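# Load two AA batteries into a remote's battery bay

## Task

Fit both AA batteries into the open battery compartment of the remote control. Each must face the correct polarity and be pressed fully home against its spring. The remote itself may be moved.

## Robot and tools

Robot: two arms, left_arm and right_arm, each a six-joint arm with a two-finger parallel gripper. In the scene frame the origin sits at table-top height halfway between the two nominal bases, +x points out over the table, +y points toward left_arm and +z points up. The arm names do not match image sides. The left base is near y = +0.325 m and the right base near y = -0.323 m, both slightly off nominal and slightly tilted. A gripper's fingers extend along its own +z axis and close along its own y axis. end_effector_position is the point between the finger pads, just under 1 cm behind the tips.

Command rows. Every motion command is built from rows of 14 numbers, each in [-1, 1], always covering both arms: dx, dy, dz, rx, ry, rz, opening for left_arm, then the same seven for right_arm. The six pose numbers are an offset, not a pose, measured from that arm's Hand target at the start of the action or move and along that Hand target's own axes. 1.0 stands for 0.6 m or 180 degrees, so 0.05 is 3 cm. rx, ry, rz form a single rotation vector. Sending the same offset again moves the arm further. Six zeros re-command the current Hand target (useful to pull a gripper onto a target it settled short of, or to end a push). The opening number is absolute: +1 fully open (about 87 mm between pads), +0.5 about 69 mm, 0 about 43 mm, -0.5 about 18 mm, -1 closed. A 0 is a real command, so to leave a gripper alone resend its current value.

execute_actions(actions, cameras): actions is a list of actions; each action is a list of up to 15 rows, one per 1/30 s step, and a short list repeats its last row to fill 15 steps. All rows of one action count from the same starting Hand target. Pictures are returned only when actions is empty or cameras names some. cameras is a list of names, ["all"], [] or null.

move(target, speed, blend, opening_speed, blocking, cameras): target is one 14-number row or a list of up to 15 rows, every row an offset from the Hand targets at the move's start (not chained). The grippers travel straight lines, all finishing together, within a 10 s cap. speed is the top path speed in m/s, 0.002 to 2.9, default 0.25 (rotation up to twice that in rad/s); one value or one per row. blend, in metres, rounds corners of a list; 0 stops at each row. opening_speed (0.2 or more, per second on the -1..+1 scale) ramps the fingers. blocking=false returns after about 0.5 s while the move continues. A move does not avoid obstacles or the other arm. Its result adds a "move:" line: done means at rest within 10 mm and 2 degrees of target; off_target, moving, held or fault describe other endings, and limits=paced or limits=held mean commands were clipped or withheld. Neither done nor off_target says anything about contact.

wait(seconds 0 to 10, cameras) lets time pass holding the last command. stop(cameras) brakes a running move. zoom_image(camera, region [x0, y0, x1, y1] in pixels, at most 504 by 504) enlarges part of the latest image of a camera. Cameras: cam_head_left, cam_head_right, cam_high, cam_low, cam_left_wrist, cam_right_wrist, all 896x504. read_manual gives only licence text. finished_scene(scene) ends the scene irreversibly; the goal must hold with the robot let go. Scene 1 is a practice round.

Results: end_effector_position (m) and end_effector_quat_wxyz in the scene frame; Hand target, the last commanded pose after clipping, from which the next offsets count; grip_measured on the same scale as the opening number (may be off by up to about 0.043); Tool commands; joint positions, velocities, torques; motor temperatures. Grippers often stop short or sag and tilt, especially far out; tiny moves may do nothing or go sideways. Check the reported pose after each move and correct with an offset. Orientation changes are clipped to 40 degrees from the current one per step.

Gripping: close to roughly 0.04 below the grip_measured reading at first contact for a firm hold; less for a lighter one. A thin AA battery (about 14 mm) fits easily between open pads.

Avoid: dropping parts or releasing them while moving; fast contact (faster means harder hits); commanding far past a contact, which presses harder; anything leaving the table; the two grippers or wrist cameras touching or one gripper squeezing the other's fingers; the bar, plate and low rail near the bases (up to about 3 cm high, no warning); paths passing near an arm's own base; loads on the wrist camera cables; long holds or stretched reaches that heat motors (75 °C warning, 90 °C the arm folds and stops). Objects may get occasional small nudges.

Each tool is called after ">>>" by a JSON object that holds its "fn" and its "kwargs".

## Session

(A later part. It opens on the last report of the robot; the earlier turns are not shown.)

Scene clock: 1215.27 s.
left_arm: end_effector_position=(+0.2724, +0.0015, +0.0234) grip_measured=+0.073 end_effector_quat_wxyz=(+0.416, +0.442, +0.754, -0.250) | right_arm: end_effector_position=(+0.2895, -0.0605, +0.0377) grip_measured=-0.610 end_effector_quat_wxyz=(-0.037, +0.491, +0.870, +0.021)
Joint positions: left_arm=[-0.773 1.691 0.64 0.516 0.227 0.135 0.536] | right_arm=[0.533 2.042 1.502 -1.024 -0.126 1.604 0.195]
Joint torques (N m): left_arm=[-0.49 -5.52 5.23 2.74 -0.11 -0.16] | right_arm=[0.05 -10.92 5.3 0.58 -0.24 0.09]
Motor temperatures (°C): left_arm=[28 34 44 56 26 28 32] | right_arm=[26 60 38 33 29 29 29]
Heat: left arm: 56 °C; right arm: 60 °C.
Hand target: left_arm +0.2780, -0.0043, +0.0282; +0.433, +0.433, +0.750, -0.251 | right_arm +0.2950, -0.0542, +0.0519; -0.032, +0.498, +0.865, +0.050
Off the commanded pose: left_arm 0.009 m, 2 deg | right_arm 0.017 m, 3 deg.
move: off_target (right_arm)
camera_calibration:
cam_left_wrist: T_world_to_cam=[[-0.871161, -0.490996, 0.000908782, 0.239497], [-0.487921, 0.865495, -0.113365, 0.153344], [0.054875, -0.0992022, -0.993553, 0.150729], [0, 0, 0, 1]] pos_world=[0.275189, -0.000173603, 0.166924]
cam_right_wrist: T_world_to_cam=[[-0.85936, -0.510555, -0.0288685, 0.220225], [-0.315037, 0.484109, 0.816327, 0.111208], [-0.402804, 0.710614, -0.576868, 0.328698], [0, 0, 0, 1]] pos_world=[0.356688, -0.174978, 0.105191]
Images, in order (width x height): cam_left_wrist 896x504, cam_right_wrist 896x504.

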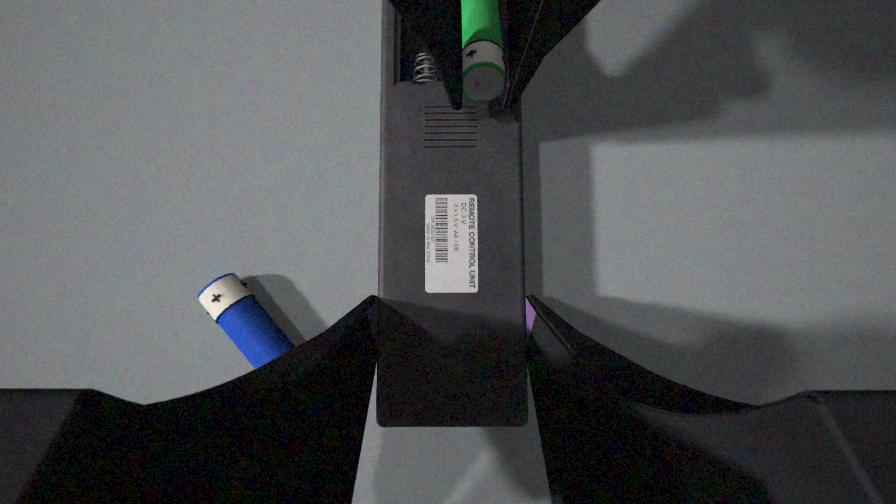

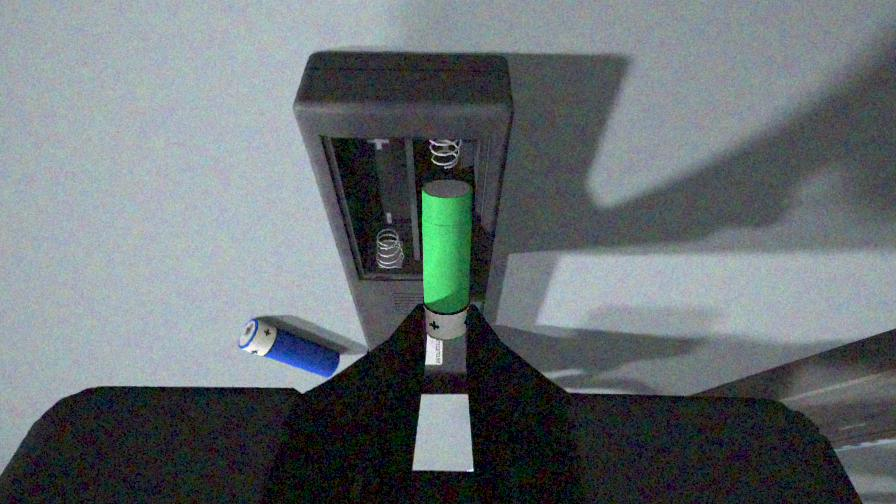

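>>> {"fn": "move", "kwargs": {"target": [0,0,0,0,0,0,0.03,-0.0143,-0.0003,0.0085,0,0,0,-0.66], "speed": 0.03, "cameras": ["cam_left_wrist","cam_right_wrist"]}}

Scene clock: 1231.70 s.
left_arm: end_effector_position=(+0.2724, +0.0015, +0.0234) grip_measured=+0.073 end_effector_quat_wxyz=(+0.416, +0.442, +0.754, -0.250) | right_arm: end_effector_position=(+0.2902, -0.0620, +0.0349) grip_measured=-0.610 end_effector_quat_wxyz=(-0.038, +0.494, +0.868, +0.024)
Joint positions: left_arm=[-0.773 1.691 0.64 0.516 0.227 0.135 0.536] | right_arm=[0.527 2.041 1.487 -1.007 -0.131 1.604 0.195]
Joint torques (N m): left_arm=[-0.39 -5.55 5.2 2.72 -0.09 -0.15] | right_arm=[-1.17 -10.36 5.16 0.63 -0.2 -0.1]
Motor temperatures (°C): left_arm=[28 34 44 56 26 28 32] | right_arm=[26 59 38 33 29 29 29]
Heat: left arm: 56 °C; right arm: 59 °C.
Hand target: left_arm +0.2780, -0.0043, +0.0282; +0.433, +0.433, +0.750, -0.251 | right_arm +0.2991, -0.0611, +0.0460; -0.032, +0.498, +0.865, +0.050
Off the commanded pose: left_arm 0.009 m, 2 deg | right_arm 0.014 m, 3 deg.
move: off_target (right_arm)
camera_calibration:
cam_left_wrist: T_world_to_cam=[[-0.871161, -0.490996, 0.000908782, 0.239497], [-0.487921, 0.865495, -0.113365, 0.153344], [0.054875, -0.0992022, -0.993553, 0.150729], [0, 0, 0, 1]] pos_world=[0.275189, -0.000173603, 0.166924]
cam_right_wrist: T_world_to_cam=[[-0.862356, -0.505272, -0.0322985, 0.22125], [-0.31265, 0.481256, 0.818928, 0.113448], [-0.398237, 0.716305, -0.572987, 0.327493], [0, 0, 0, 1]] pos_world=[0.356686, -0.177391, 0.101889]
Images, in order (width x height): cam_left_wrist 896x504, cam_right_wrist 896x504.

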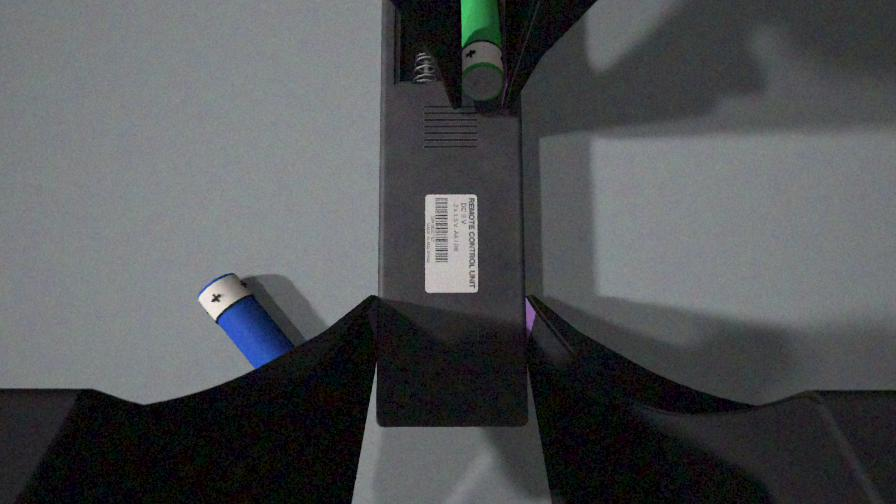

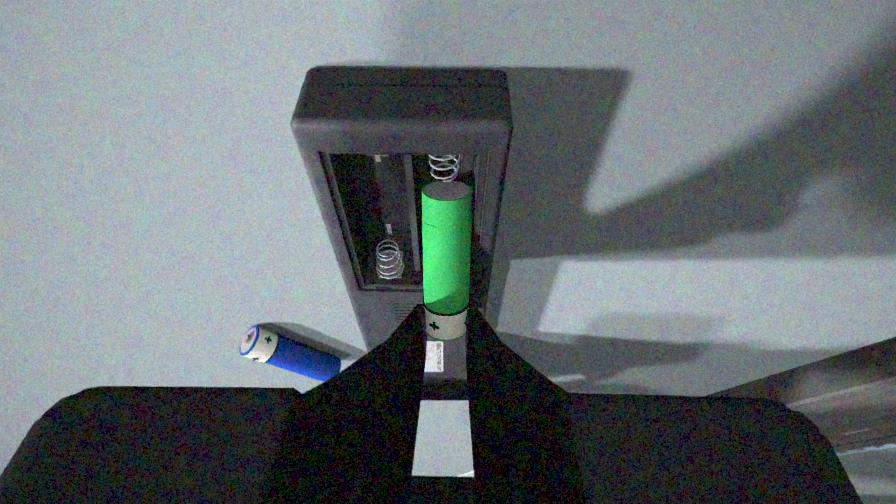

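>>> {"fn": "move", "kwargs": {"target": [0,0,0,0,0,0,0.03,-0.0215,0.0004,-0.0022,0,0,0,-0.68], "speed": 0.03, "cameras": ["cam_left_wrist","cam_right_wrist"]}}

Scene clock: 1247.13 s.
left_arm: end_effector_position=(+0.2727, +0.0015, +0.0236) grip_measured=+0.073 end_effector_quat_wxyz=(+0.417, +0.441, +0.754, -0.250) | right_arm: end_effector_position=(+0.2952, -0.0686, +0.0364) grip_measured=-0.610 end_effector_quat_wxyz=(-0.044, +0.493, +0.868, +0.030)
Joint positions: left_arm=[-0.773 1.691 0.64 0.517 0.225 0.134 0.536] | right_arm=[0.498 2.041 1.487 -1.007 -0.148 1.574 0.195]
Joint torques (N m): left_arm=[-0.42 -5.52 5.2 2.72 -0.08 -0.15] | right_arm=[-1.63 -10.18 5.23 0.59 -0.03 -0.13]
Motor temperatures (°C): left_arm=[28 34 44 56 26 28 32] | right_arm=[26 59 38 33 29 29 29]
Heat: left arm: 56 °C; right arm: 59 °C.
Hand target: left_arm +0.2780, -0.0043, +0.0282; +0.433, +0.433, +0.750, -0.251 | right_arm +0.3058, -0.0721, +0.0459; -0.032, +0.498, +0.865, +0.050
Off the commanded pose: left_arm 0.009 m, 2 deg | right_arm 0.015 m, 3 deg.
move: off_target (right_arm)
camera_calibration:
cam_left_wrist: T_world_to_cam=[[-0.870345, -0.492442, 0.00032598, 0.239681], [-0.489229, 0.86459, -0.114621, 0.153998], [0.0561626, -0.0999197, -0.993409, 0.150543], [0, 0, 0, 1]] pos_world=[0.27549, -0.0000738208, 0.167124]
cam_right_wrist: T_world_to_cam=[[-0.862206, -0.505247, -0.0364154, 0.222313], [-0.308952, 0.467534, 0.828227, 0.114625], [-0.401434, 0.725353, -0.559208, 0.336051], [0, 0, 0, 1]] pos_world=[0.361995, -0.185024, 0.101083]
Images, in order (width x height): cam_left_wrist 896x504, cam_right_wrist 896x504.

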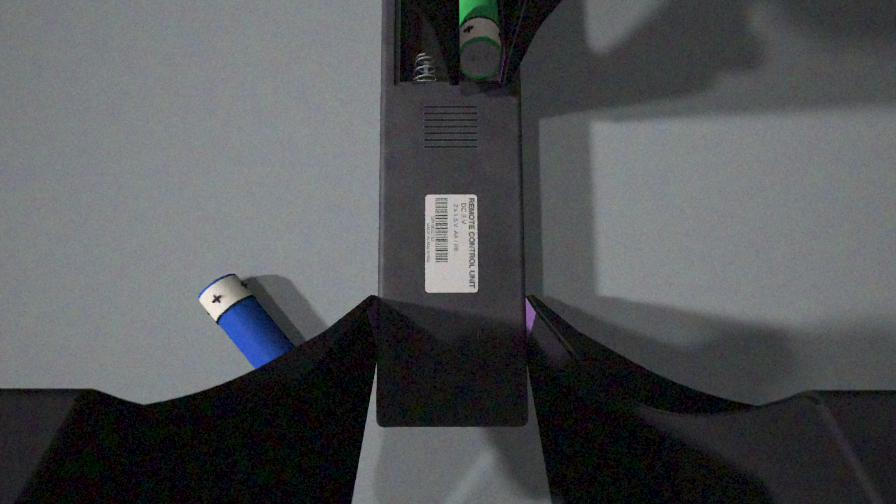

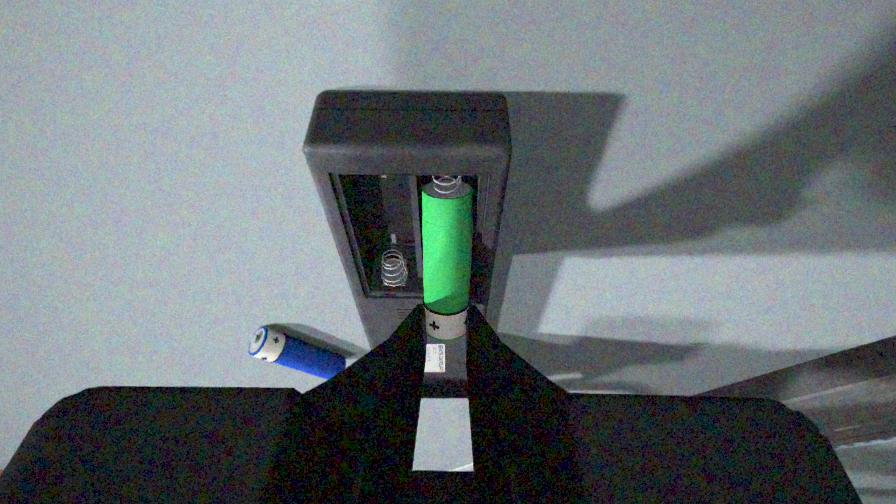

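>>> {"fn": "move", "kwargs": {"target": [[0,0,0,0,0,0,0.03,-0.0169,0.0001,0.0016,0,-0.017,0,-0.68],[0,0,0,0,0,0,0.03,-0.0195,-0.0003,0.0097,0,-0.036,0,-0.68]], "speed": 0.03, "blend": [0.003,0], "cameras": ["cam_left_wrist","cam_right_wrist"]}}

Scene clock: 1268.77 s.
left_arm: end_effector_position=(+0.2729, +0.0006, +0.0244) grip_measured=+0.073 end_effector_quat_wxyz=(+0.419, +0.441, +0.754, -0.250) | right_arm: end_effector_position=(+0.2955, -0.0704, +0.0343) grip_measured=-0.610 end_effector_quat_wxyz=(-0.029, +0.489, +0.872, +0.022)
Joint positions: left_arm=[-0.776 1.691 0.64 0.522 0.221 0.133 0.536] | right_arm=[0.508 2.041 1.487 -1.007 -0.114 1.573 0.195]
Joint torques (N m): left_arm=[-0.39 -5.42 5.18 2.68 -0.06 -0.13] | right_arm=[-0.66 -10.1 5.19 0.6 0.91 0.09]
Motor temperatures (°C): left_arm=[28 34 44 56 26 28 32] | right_arm=[26 58 37 33 29 28 29]
Heat: left arm: 56 °C; right arm: 58 °C.
Hand target: left_arm +0.2779, -0.0043, +0.0282; +0.433, +0.433, +0.750, -0.251 | right_arm +0.3115, -0.0816, +0.0389; +0.017, +0.500, +0.866, +0.022
Off the commanded pose: left_arm 0.008 m, 2 deg | right_arm 0.020 m, 5 deg.
move: off_target (right_arm)
camera_calibration:
cam_left_wrist: T_world_to_cam=[[-0.869751, -0.493484, -0.00243481, 0.239255], [-0.489761, 0.863773, -0.118452, 0.155159], [0.0605571, -0.101831, -0.992957, 0.150023], [0, 0, 0, 1]] pos_world=[0.274998, -0.000676609, 0.167927]
cam_right_wrist: T_world_to_cam=[[-0.855659, -0.516234, -0.0367352, 0.21901], [-0.32875, 0.487337, 0.808966, 0.125248], [-0.399714, 0.704276, -0.586706, 0.335217], [0, 0, 0, 1]] pos_world=[0.362564, -0.184062, 0.103398]
Images, in order (width x height): cam_left_wrist 896x504, cam_right_wrist 896x504.

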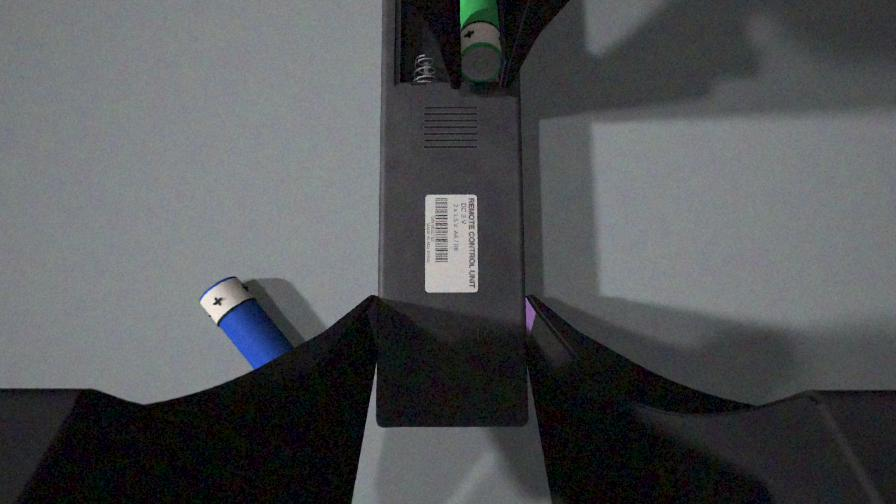

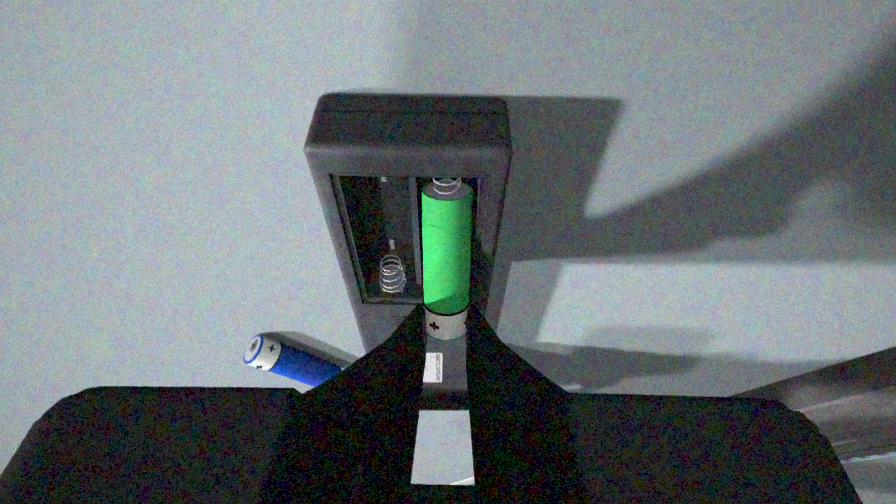

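>>> {"fn": "move", "kwargs": {"target": [0,0,0,0,0,0,0.03,-0.02,0.0003,0,0,0,0,-0.7], "speed": 0.03, "cameras": ["cam_left_wrist","cam_right_wrist"]}}

Scene clock: 1283.30 s.
left_arm: end_effector_position=(+0.2741, -0.0005, +0.0262) grip_measured=+0.073 end_effector_quat_wxyz=(+0.423, +0.440, +0.752, -0.250) | right_arm: end_effector_position=(+0.2972, -0.0728, +0.0344) grip_measured=-0.610 end_effector_quat_wxyz=(-0.029, +0.489, +0.871, +0.022)
Joint positions: left_arm=[-0.776 1.691 0.64 0.531 0.22 0.133 0.536] | right_arm=[0.501 2.041 1.487 -1.007 -0.114 1.567 0.195]
Joint torques (N m): left_arm=[-0.49 -5.48 5.22 2.56 -0.03 -0.13] | right_arm=[-2.69 -9.98 5.18 0.59 0.92 -0.13]
Motor temperatures (°C): left_arm=[28 34 44 55 26 28 32] | right_arm=[26 58 37 33 29 29 29]
Heat: left arm: 55 °C; right arm: 58 °C.
Hand target: left_arm +0.2780, -0.0043, +0.0281; +0.433, +0.433, +0.750, -0.251 | right_arm +0.3177, -0.0919, +0.0390; +0.017, +0.500, +0.866, +0.022
Off the commanded pose: left_arm 0.006 m, 1 deg | right_arm 0.028 m, 5 deg.
move: off_target (right_arm)
camera_calibration:
cam_left_wrist: T_world_to_cam=[[-0.869284, -0.494289, -0.00490206, 0.239679], [-0.489717, 0.862507, -0.127511, 0.157098], [0.0672554, -0.108443, -0.991825, 0.14975], [0, 0, 0, 1]] pos_world=[0.275211, -0.000788456, 0.169732]
cam_right_wrist: T_world_to_cam=[[-0.85644, -0.514884, -0.0374757, 0.219536], [-0.328522, 0.487575, 0.808915, 0.126731], [-0.398225, 0.705099, -0.58673, 0.337269], [0, 0, 0, 1]] pos_world=[0.363962, -0.186563, 0.103598]
Images, in order (width x height): cam_left_wrist 896x504, cam_right_wrist 896x504.

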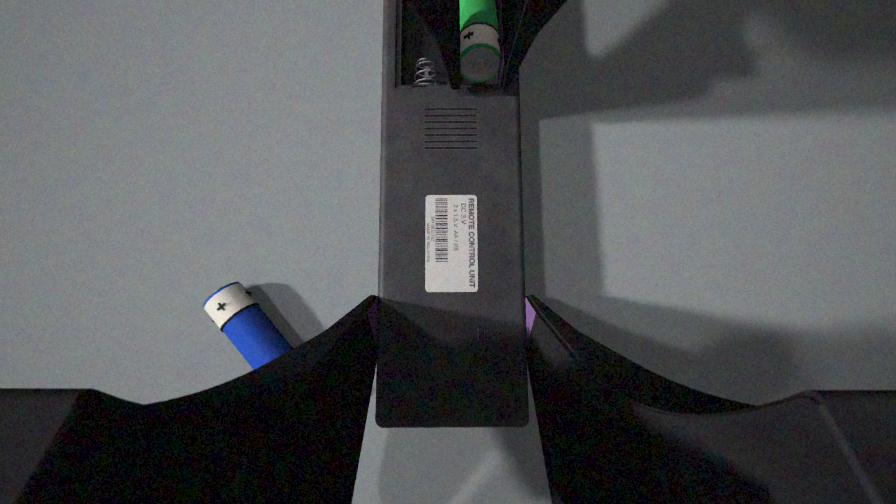

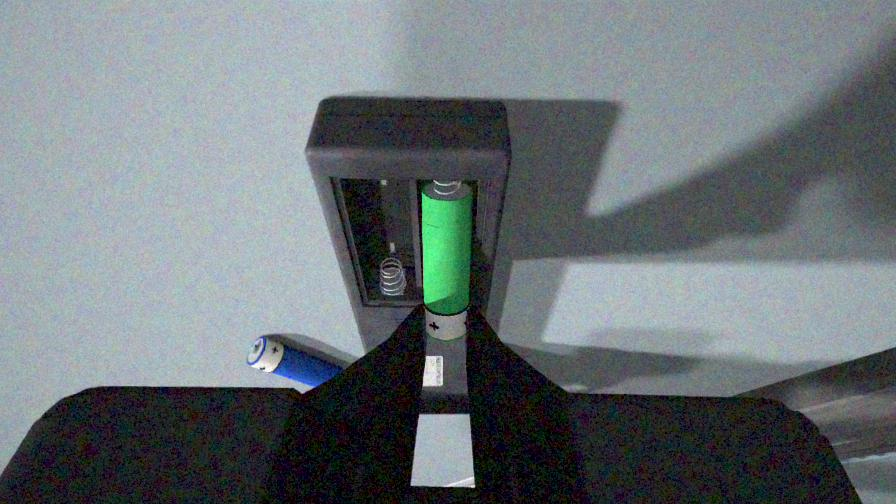

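>>> {"fn": "move", "kwargs": {"target": [0.0141,0,-0.0111,0,0,0,0.03,0,0,0,0,0,0,-0.7], "speed": 0.03, "cameras": ["cam_left_wrist","cam_right_wrist"]}}

Scene clock: 1293.63 s.
left_arm: end_effector_position=(+0.2727, +0.0010, +0.0254) grip_measured=+0.073 end_effector_quat_wxyz=(+0.431, +0.439, +0.747, -0.253) | right_arm: end_effector_position=(+0.2972, -0.0728, +0.0344) grip_measured=-0.610 end_effector_quat_wxyz=(-0.029, +0.489, +0.871, +0.022)
Joint positions: left_arm=[-0.776 1.691 0.612 0.579 0.22 0.133 0.536] | right_arm=[0.501 2.041 1.487 -1.007 -0.114 1.567 0.195]
Joint torques (N m): left_arm=[0.34 -6.6 3.74 2.37 0.01 -0.1] | right_arm=[-2.67 -9.96 5.2 0.59 0.91 -0.13]
Motor temperatures (°C): left_arm=[28 34 44 53 26 28 32] | right_arm=[26 57 37 33 29 29 29]
Heat: left arm: 53 °C; right arm: 57 °C.
Hand target: left_arm +0.2730, +0.0044, +0.0242; +0.433, +0.433, +0.750, -0.251 | right_arm +0.3177, -0.0919, +0.0390; +0.017, +0.500, +0.866, +0.022
Off the commanded pose: left_arm 0.004 m, 1 deg | right_arm 0.028 m, 5 deg.
move: off_target (right_arm)
camera_calibration:
cam_left_wrist: T_world_to_cam=[[-0.869159, -0.494439, -0.00962441, 0.239222], [-0.487907, 0.860527, -0.146423, 0.155057], [0.0806795, -0.122569, -0.989175, 0.145511], [0, 0, 0, 1]] pos_world=[0.271836, 0.00268501, 0.168942]
cam_right_wrist: T_world_to_cam=[[-0.856228, -0.515235, -0.0375146, 0.219483], [-0.328734, 0.487397, 0.808936, 0.126806], [-0.398508, 0.704966, -0.586698, 0.337383], [0, 0, 0, 1]] pos_world=[0.364062, -0.186563, 0.103598]
Images, in order (width x height): cam_left_wrist 896x504, cam_right_wrist 896x504.

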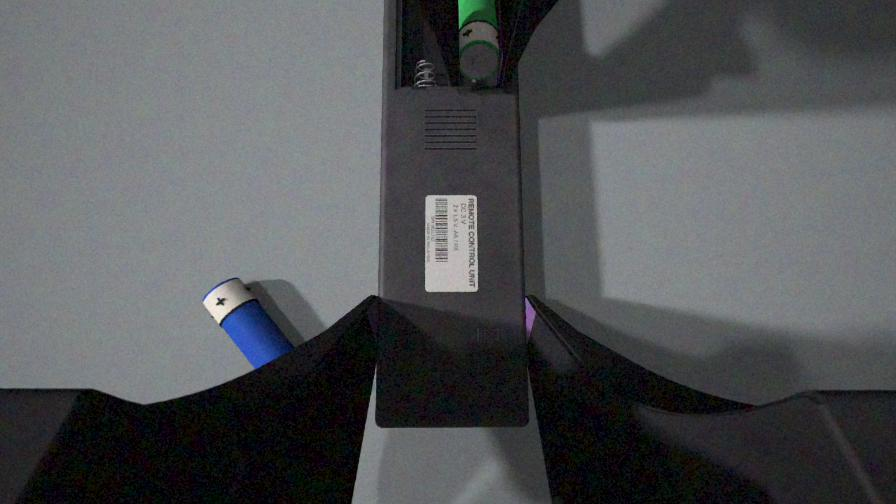

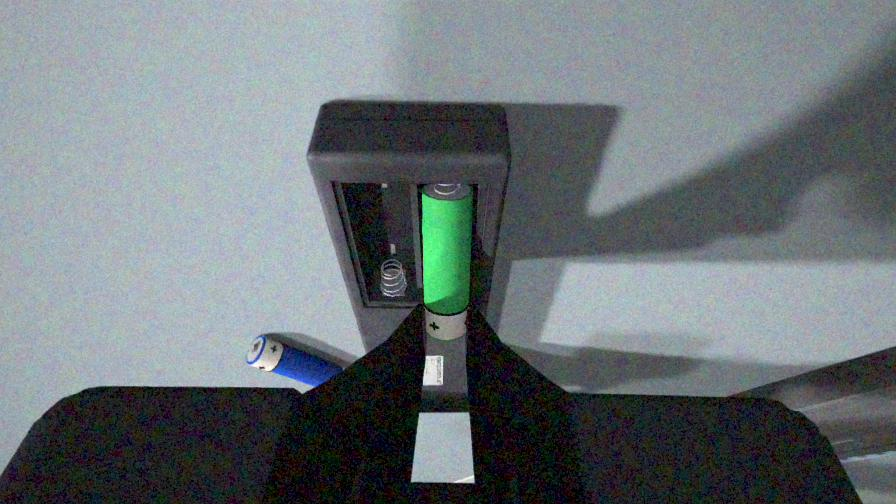

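>>> {"fn": "move", "kwargs": {"target": [0.0058,0,-0.01,0,0,0,0.03,-0.01,0.0002,0,0,0,0,-0.7], "speed": 0.03, "cameras": ["cam_left_wrist","cam_right_wrist"]}}

Scene clock: 1300.87 s.
left_arm: end_effector_position=(+0.2714, +0.0023, +0.0247) grip_measured=+0.073 end_effector_quat_wxyz=(+0.437, +0.438, +0.744, -0.254) | right_arm: end_effector_position=(+0.2969, -0.0732, +0.0345) grip_measured=-0.610 end_effector_quat_wxyz=(-0.030, +0.484, +0.874, +0.023)
Joint positions: left_arm=[-0.776 1.691 0.592 0.612 0.22 0.133 0.536] | right_arm=[0.499 2.041 1.487 -1.007 -0.116 1.552 0.195]
Joint torques (N m): left_arm=[0.94 -8.16 3.22 2.06 0.06 -0.09] | right_arm=[-3.82 -9.96 5.18 0.59 0.94 -0.15]
Motor temperatures (°C): left_arm=[28 34 43 52 26 28 32] | right_arm=[26 57 37 33 29 29 29]
Heat: left arm: 52 °C; right arm: 57 °C.
Hand target: left_arm +0.2695, +0.0104, +0.0242; +0.433, +0.433, +0.750, -0.251 | right_arm +0.3208, -0.0970, +0.0391; +0.017, +0.500, +0.866, +0.022
Off the commanded pose: left_arm 0.008 m, 1 deg | right_arm 0.034 m, 6 deg.
move: off_target (right_arm)
camera_calibration:
cam_left_wrist: T_world_to_cam=[[-0.86904, -0.494574, -0.0129257, 0.238908], [-0.486525, 0.859054, -0.159121, 0.153208], [0.0898011, -0.131994, -0.987174, 0.142611], [0, 0, 0, 1]] pos_world=[0.269353, 0.00536734, 0.168249]
cam_right_wrist: T_world_to_cam=[[-0.849675, -0.525893, -0.0385972, 0.21626], [-0.334864, 0.481593, 0.809898, 0.12821], [-0.407331, 0.701075, -0.5853, 0.339975], [0, 0, 0, 1]] pos_world=[0.365166, -0.186363, 0.103497]
Images, in order (width x height): cam_left_wrist 896x504, cam_right_wrist 896x504.

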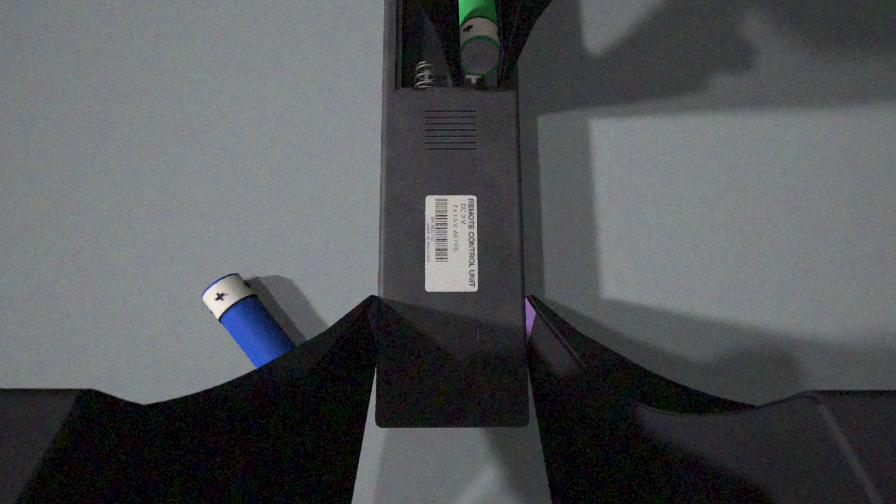

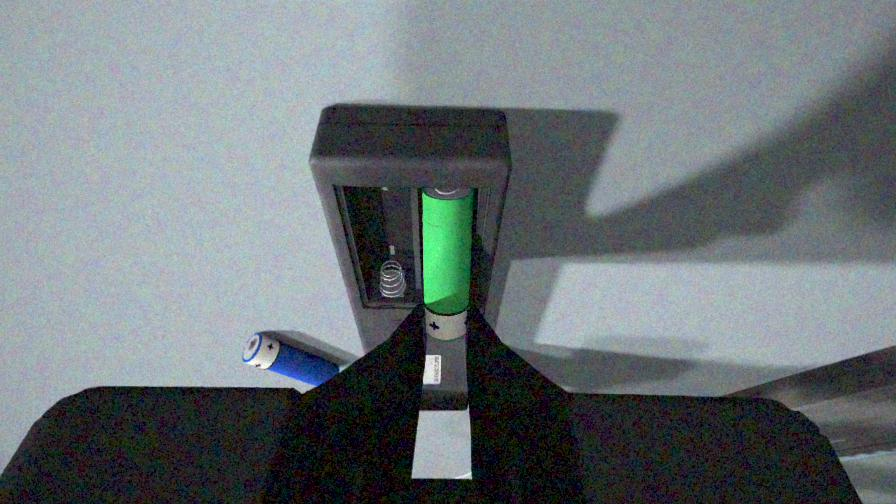

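>>> {"fn": "move", "kwargs": {"target": [0.0042,0,-0.0072,0,0,0,0.03,-0.0032,-0.0005,0.0083,0,-0.033,0,-0.7], "speed": 0.03, "cameras": ["cam_left_wrist","cam_right_wrist"]}}

Scene clock: 1316.17 s.
left_arm: end_effector_position=(+0.2697, +0.0040, +0.0232) grip_measured=+0.073 end_effector_quat_wxyz=(+0.439, +0.437, +0.742, -0.255) | right_arm: end_effector_position=(+0.2953, -0.0714, +0.0329) grip_measured=-0.610 end_effector_quat_wxyz=(-0.019, +0.483, +0.875, +0.015)
Joint positions: left_arm=[-0.776 1.691 0.575 0.634 0.22 0.133 0.536] | right_arm=[0.518 2.041 1.487 -1.007 -0.089 1.569 0.195]
Joint torques (N m): left_arm=[1.24 -9.25 2.88 1.84 0.11 -0.05] | right_arm=[-1.91 -10.03 5.2 0.57 1.79 0.09]
Motor temperatures (°C): left_arm=[28 36 42 51 26 28 32] | right_arm=[27 57 37 32 30 28 29]
Heat: left arm: 51 °C; right arm: 57 °C.
Hand target: left_arm +0.2670, +0.0147, +0.0241; +0.433, +0.433, +0.750, -0.251 | right_arm +0.3217, -0.0987, +0.0341; +0.062, +0.500, +0.864, -0.004
Off the commanded pose: left_arm 0.011 m, 1 deg | right_arm 0.038 m, 10 deg.
move: off_target (left_arm, right_arm)
camera_calibration:
cam_left_wrist: T_world_to_cam=[[-0.869, -0.494605, -0.0142741, 0.238292], [-0.485877, 0.858412, -0.164474, 0.150507], [0.093603, -0.135993, -0.986278, 0.140423], [0, 0, 0, 1]] pos_world=[0.26706, 0.00775983, 0.166652]
cam_right_wrist: T_world_to_cam=[[-0.848307, -0.528226, -0.0367843, 0.215156], [-0.345674, 0.499835, 0.79415, 0.133202], [-0.401105, 0.686399, -0.606607, 0.334772], [0, 0, 0, 1]] pos_world=[0.362841, -0.182715, 0.105207]
Images, in order (width x height): cam_left_wrist 896x504, cam_right_wrist 896x504.

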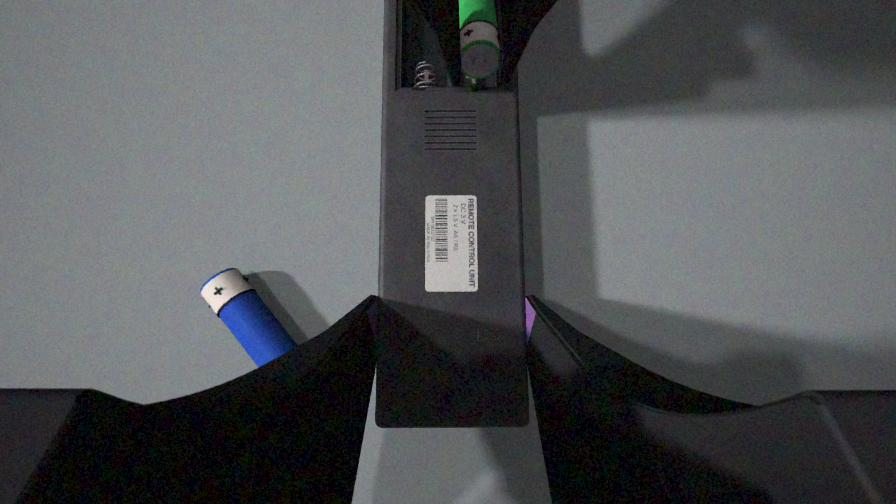

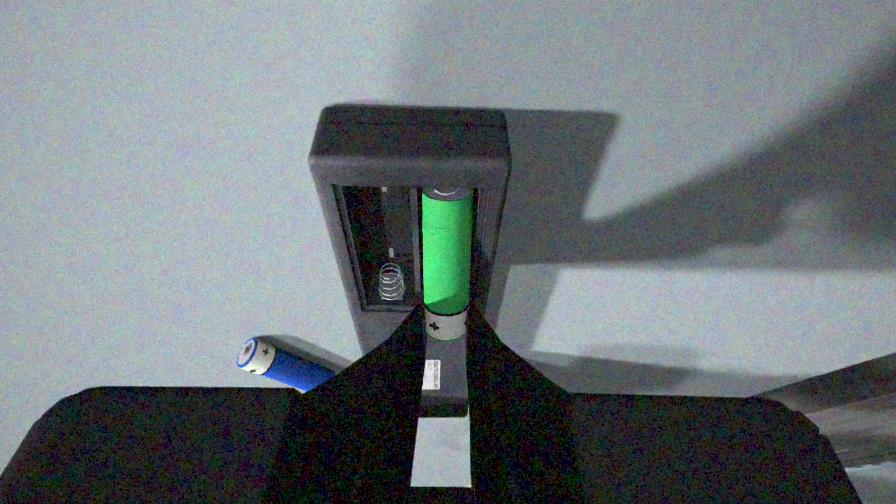

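>>> {"fn": "move", "kwargs": {"target": [0,0,0,0,0,0,0.03,-0.0022,-0.0005,0.0099,0,-0.025,0,-0.7], "speed": 0.03, "cameras": ["cam_left_wrist","cam_right_wrist"]}}

Scene clock: 1330.63 s.
left_arm: end_effector_position=(+0.2697, +0.0040, +0.0232) grip_measured=+0.073 end_effector_quat_wxyz=(+0.439, +0.437, +0.742, -0.255) | right_arm: end_effector_position=(+0.2949, -0.0714, +0.0293) grip_measured=-0.610 end_effector_quat_wxyz=(+0.011, +0.482, +0.876, -0.002)
Joint positions: left_arm=[-0.776 1.691 0.575 0.634 0.22 0.133 0.536] | right_arm=[0.55 2.041 1.487 -1.007 -0.021 1.599 0.195]
Joint torques (N m): left_arm=[1.31 -9.26 2.81 1.84 0.1 -0.07] | right_arm=[-1.84 -9.4 4.71 0.62 1.95 0.11]
Motor temperatures (°C): left_arm=[28 38 41 49 26 28 32] | right_arm=[27 57 37 32 31 29 29]
Heat: left arm: 49 °C; right arm: 57 °C.
Hand target: left_arm +0.2670, +0.0147, +0.0241; +0.433, +0.433, +0.750, -0.251 | right_arm +0.3227, -0.1004, +0.0283; +0.096, +0.500, +0.861, -0.024
Off the commanded pose: left_arm 0.011 m, 1 deg | right_arm 0.040 m, 10 deg.
move: off_target (left_arm, right_arm)
camera_calibration:
cam_left_wrist: T_world_to_cam=[[-0.869, -0.494605, -0.0142741, 0.238292], [-0.485877, 0.858412, -0.164474, 0.150507], [0.093603, -0.135993, -0.986278, 0.140423], [0, 0, 0, 1]] pos_world=[0.26706, 0.00775983, 0.166652]
cam_right_wrist: T_world_to_cam=[[-0.846196, -0.531643, -0.0361723, 0.21383], [-0.374079, 0.54432, 0.750854, 0.148647], [-0.379497, 0.648901, -0.659477, 0.324961], [0, 0, 0, 1]] pos_world=[0.359869, -0.178097, 0.110427]
Images, in order (width x height): cam_left_wrist 896x504, cam_right_wrist 896x504.

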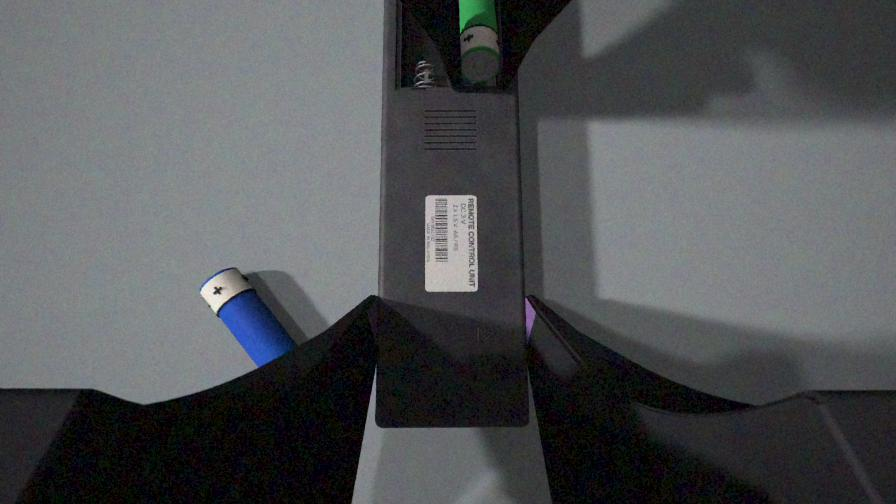

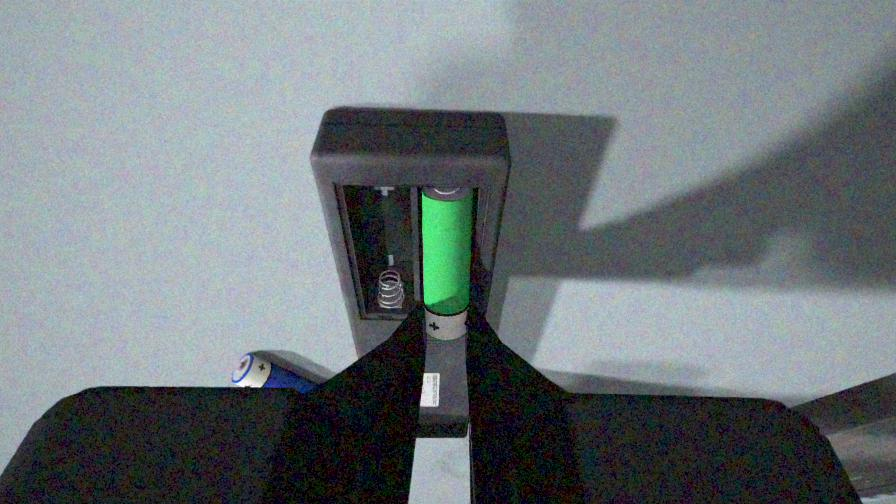

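>>> {"fn": "move", "kwargs": {"target": [0,0,0,0,0,0,0.03,0,0,0,0,0,0,-0.52], "speed": 0.03, "opening_speed": 0.2, "cameras": ["cam_left_wrist","cam_right_wrist"]}}

Scene clock: 1342.53 s.
left_arm: end_effector_position=(+0.2692, +0.0046, +0.0229) grip_measured=+0.073 end_effector_quat_wxyz=(+0.439, +0.437, +0.742, -0.255) | right_arm: end_effector_position=(+0.3037, -0.0824, +0.0292) grip_measured=-0.520 end_effector_quat_wxyz=(+0.047, +0.485, +0.873, -0.016)
Joint positions: left_arm=[-0.776 1.689 0.572 0.635 0.22 0.133 0.536] | right_arm=[0.548 2.035 1.487 -1.005 0.056 1.603 0.24]
Joint torques (N m): left_arm=[1.31 -9.05 3.07 1.81 0.11 -0.06] | right_arm=[-1.63 -8.88 4.34 0.69 1.18 0.09]
Motor temperatures (°C): left_arm=[28 39 41 49 26 27 32] | right_arm=[27 57 37 32 32 29 29]
Heat: left arm: 49 °C; right arm: 57 °C.
Hand target: left_arm +0.2670, +0.0147, +0.0241; +0.433, +0.433, +0.750, -0.251 | right_arm +0.3228, -0.1004, +0.0283; +0.096, +0.500, +0.861, -0.024
Off the commanded pose: left_arm 0.010 m, 1 deg | right_arm 0.026 m, 6 deg.
move: off_target (right_arm)
camera_calibration:
cam_left_wrist: T_world_to_cam=[[-0.869007, -0.4946, -0.0140839, 0.23807], [-0.485962, 0.858494, -0.163796, 0.149694], [0.0931044, -0.135495, -0.986394, 0.14039], [0, 0, 0, 1]] pos_world=[0.266559, 0.00826076, 0.166352]
cam_right_wrist: T_world_to_cam=[[-0.847489, -0.528763, -0.0466035, 0.216369], [-0.406147, 0.589417, 0.698307, 0.172944], [-0.34177, 0.610735, -0.71428, 0.322317], [0, 0, 0, 1]] pos_world=[0.363769, -0.184379, 0.11954]
Images, in order (width x height): cam_left_wrist 896x504, cam_right_wrist 896x504.

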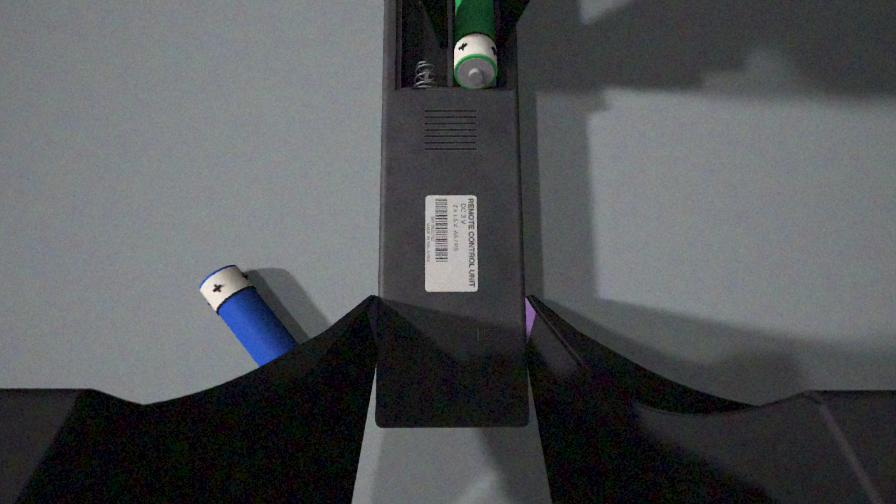

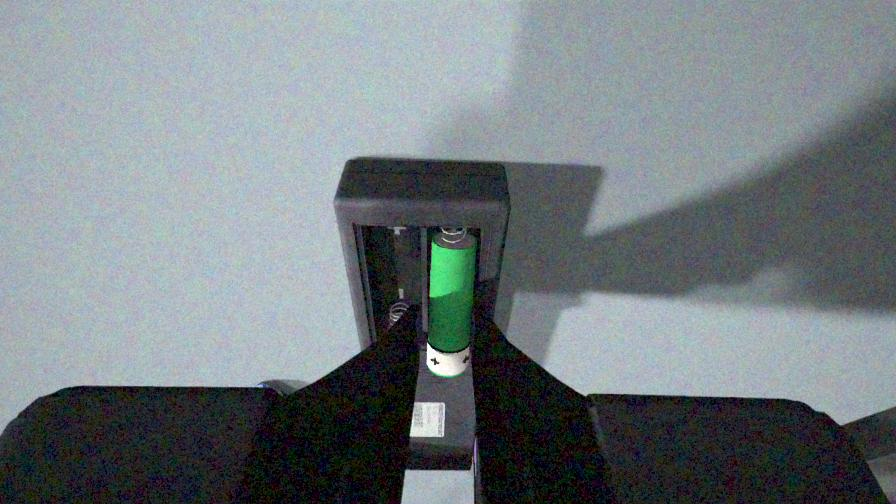

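>>> {"fn": "zoom_image", "kwargs": {"camera": "cam_left_wrist", "region": [370, 0, 540, 120]}}

>>> {"fn": "zoom_image", "kwargs": {"camera": "cam_right_wrist", "region": [320, 150, 540, 400]}}

Scaled by 2.965 from the camera's 896x504 image, which has a finer 1280x720 frame.

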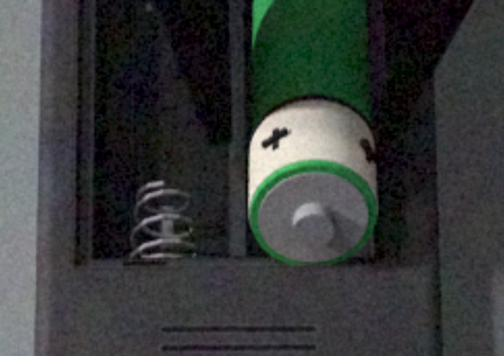

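Scaled by 2.016 from the camera's 896x504 image, which has a finer 1280x720 frame.

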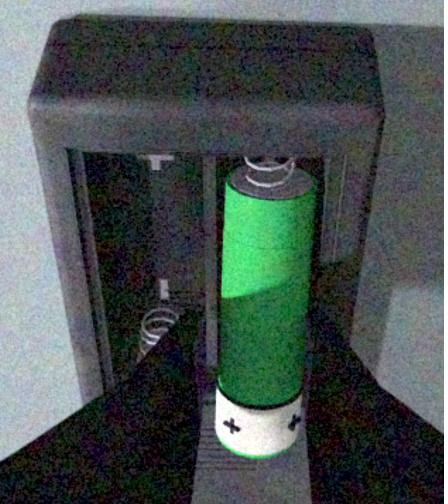

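>>> {"fn": "move", "kwargs": {"target": [0,0,0,0,0,0,0.03,0.0114,-0.0042,-0.0535,0,0,0,-0.5], "speed": 0.06, "cameras": ["cam_left_wrist","cam_right_wrist"]}}

Scene clock: 1396.13 s.
left_arm: end_effector_position=(+0.2679, +0.0059, +0.0225) grip_measured=+0.073 end_effector_quat_wxyz=(+0.438, +0.437, +0.743, -0.255) | right_arm: end_effector_position=(+0.3022, -0.0932, +0.0360) grip_measured=-0.500 end_effector_quat_wxyz=(+0.072, +0.491, +0.867, -0.043)
Joint positions: left_arm=[-0.776 1.685 0.566 0.635 0.22 0.133 0.536] | right_arm=[0.559 2.021 1.5 -1.061 0.125 1.633 0.25]
Joint torques (N m): left_arm=[1.24 -8.72 3.56 1.82 0.12 -0.04] | right_arm=[0.21 -11.06 8.58 0.18 0.42 0.11]
Motor temperatures (°C): left_arm=[28 45 40 46 26 27 32] | right_arm=[26 55 37 32 31 29 28]
Heat: left arm: 46 °C; right arm: 55 °C.
Hand target: left_arm +0.2670, +0.0147, +0.0241; +0.433, +0.433, +0.750, -0.251 | right_arm +0.3127, -0.0915, +0.0584; +0.096, +0.500, +0.861, -0.024
Off the commanded pose: left_arm 0.009 m, 1 deg | right_arm 0.025 m, 4 deg.
move: off_target (right_arm)
camera_calibration:
cam_left_wrist: T_world_to_cam=[[-0.869012, -0.4946, -0.0137501, 0.2376], [-0.486144, 0.858668, -0.162337, 0.147967], [0.0920985, -0.134388, -0.98664, 0.140642], [0, 0, 0, 1]] pos_world=[0.265457, 0.00936285, 0.166051]
cam_right_wrist: T_world_to_cam=[[-0.857222, -0.514326, -0.0252634, 0.213155], [-0.406457, 0.645685, 0.646439, 0.181268], [-0.316169, 0.564411, -0.762547, 0.323036], [0, 0, 0, 1]] pos_world=[0.358533, -0.189736, 0.134536]
Images, in order (width x height): cam_left_wrist 896x504, cam_right_wrist 896x504.

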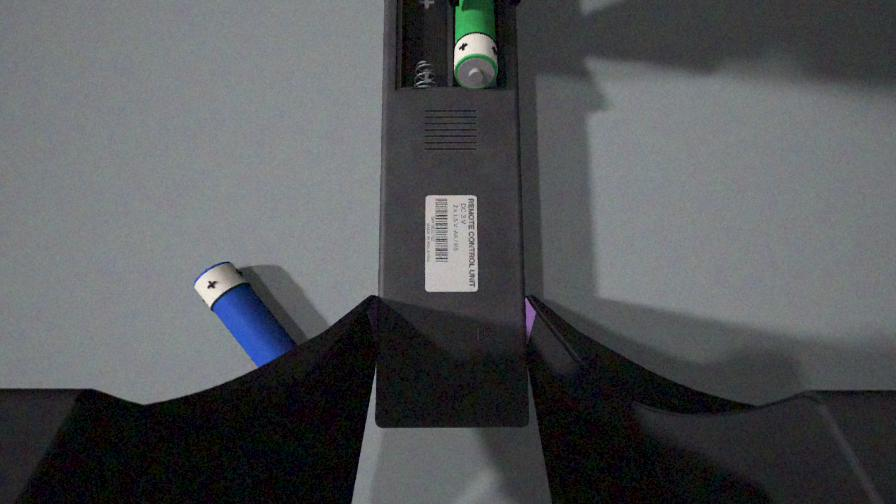

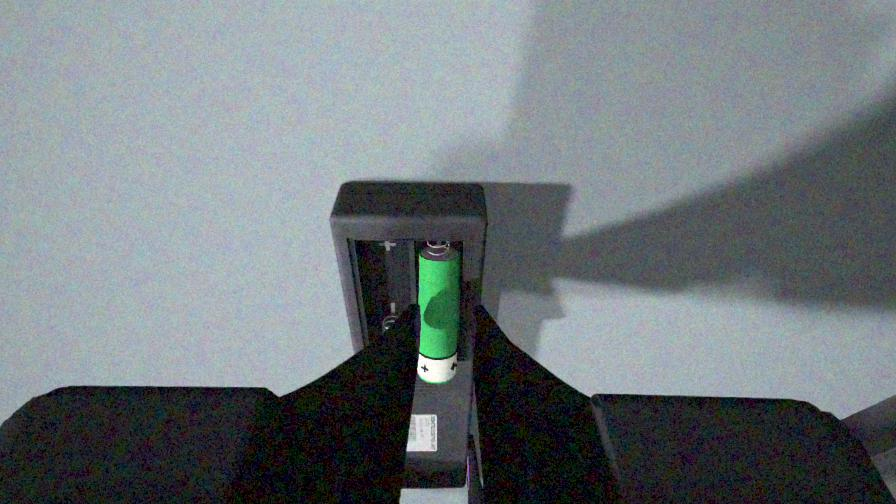

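>>> {"fn": "move", "kwargs": {"target": [[0,0,0,0,0,0,0.03,0.0,0.0,-0.05,0,0,0,-0.5],[0,0,0,0,0,0,0.03,0.0417,0.011,-0.0483,0,0.055,0,-0.5]], "speed": 0.08, "blend": [0.01,0], "cameras": ["cam_left_wrist","cam_right_wrist"]}}

Scene clock: 1409.13 s.
left_arm: end_effector_position=(+0.2679, +0.0059, +0.0225) grip_measured=+0.073 end_effector_quat_wxyz=(+0.438, +0.437, +0.743, -0.255) | right_arm: end_effector_position=(+0.2897, -0.0677, +0.0689) grip_measured=-0.500 end_effector_quat_wxyz=(+0.018, +0.493, +0.870, -0.009)
Joint positions: left_arm=[-0.776 1.685 0.566 0.635 0.22 0.133 0.536] | right_arm=[0.57 1.998 1.589 -1.16 -0.002 1.642 0.25]
Joint torques (N m): left_arm=[1.36 -8.7 3.55 1.82 0.11 -0.06] | right_arm=[-1.21 -8.77 8.69 0.47 -0.17 -0.07]
Motor temperatures (°C): left_arm=[28 45 41 46 26 27 32] | right_arm=[26 59 39 32 31 29 28]
Heat: left arm: 46 °C; right arm: 59 °C.
Hand target: left_arm +0.2670, +0.0147, +0.0241; +0.433, +0.433, +0.750, -0.251 | right_arm +0.3022, -0.0628, +0.0824; +0.021, +0.500, +0.866, +0.019
Off the commanded pose: left_arm 0.009 m, 1 deg | right_arm 0.019 m, 3 deg.
move: off_target (right_arm)
camera_calibration:
cam_left_wrist: T_world_to_cam=[[-0.869012, -0.4946, -0.0137501, 0.2376], [-0.486144, 0.858668, -0.162337, 0.147967], [0.0920985, -0.134388, -0.98664, 0.140642], [0, 0, 0, 1]] pos_world=[0.265457, 0.00936285, 0.166051]
cam_right_wrist: T_world_to_cam=[[-0.858324, -0.512207, -0.0303907, 0.217241], [-0.364631, 0.56721, 0.738456, 0.114674], [-0.361004, 0.644916, -0.673617, 0.342049], [0, 0, 0, 1]] pos_world=[0.351758, -0.174365, 0.15233]
Images, in order (width x height): cam_left_wrist 896x504, cam_right_wrist 896x504.

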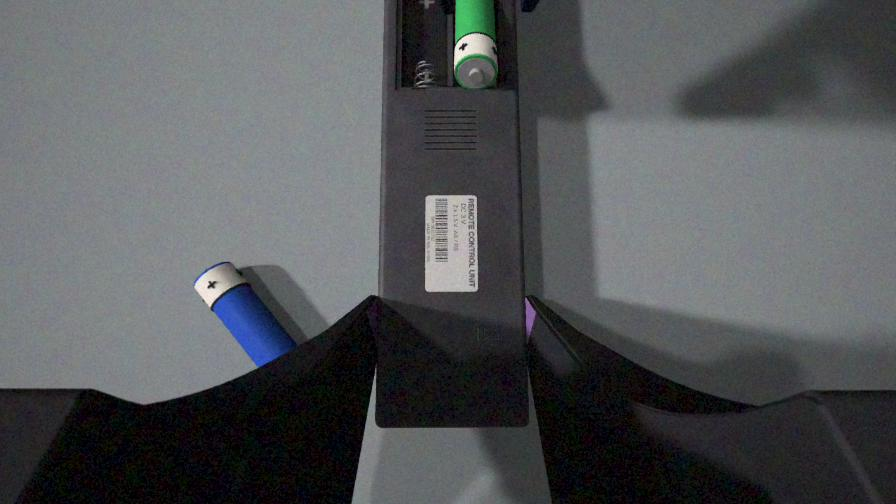

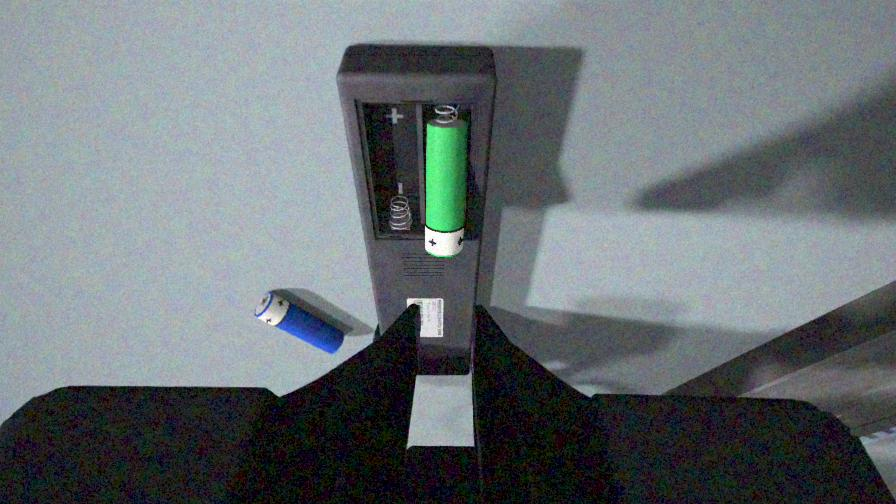

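>>> {"fn": "zoom_image", "kwargs": {"camera": "cam_right_wrist", "region": [330, 30, 510, 290]}}

Scaled by 1.938 from the camera's 896x504 image, which has a finer 1280x720 frame.

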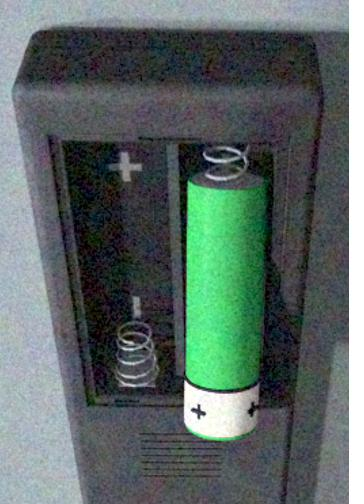

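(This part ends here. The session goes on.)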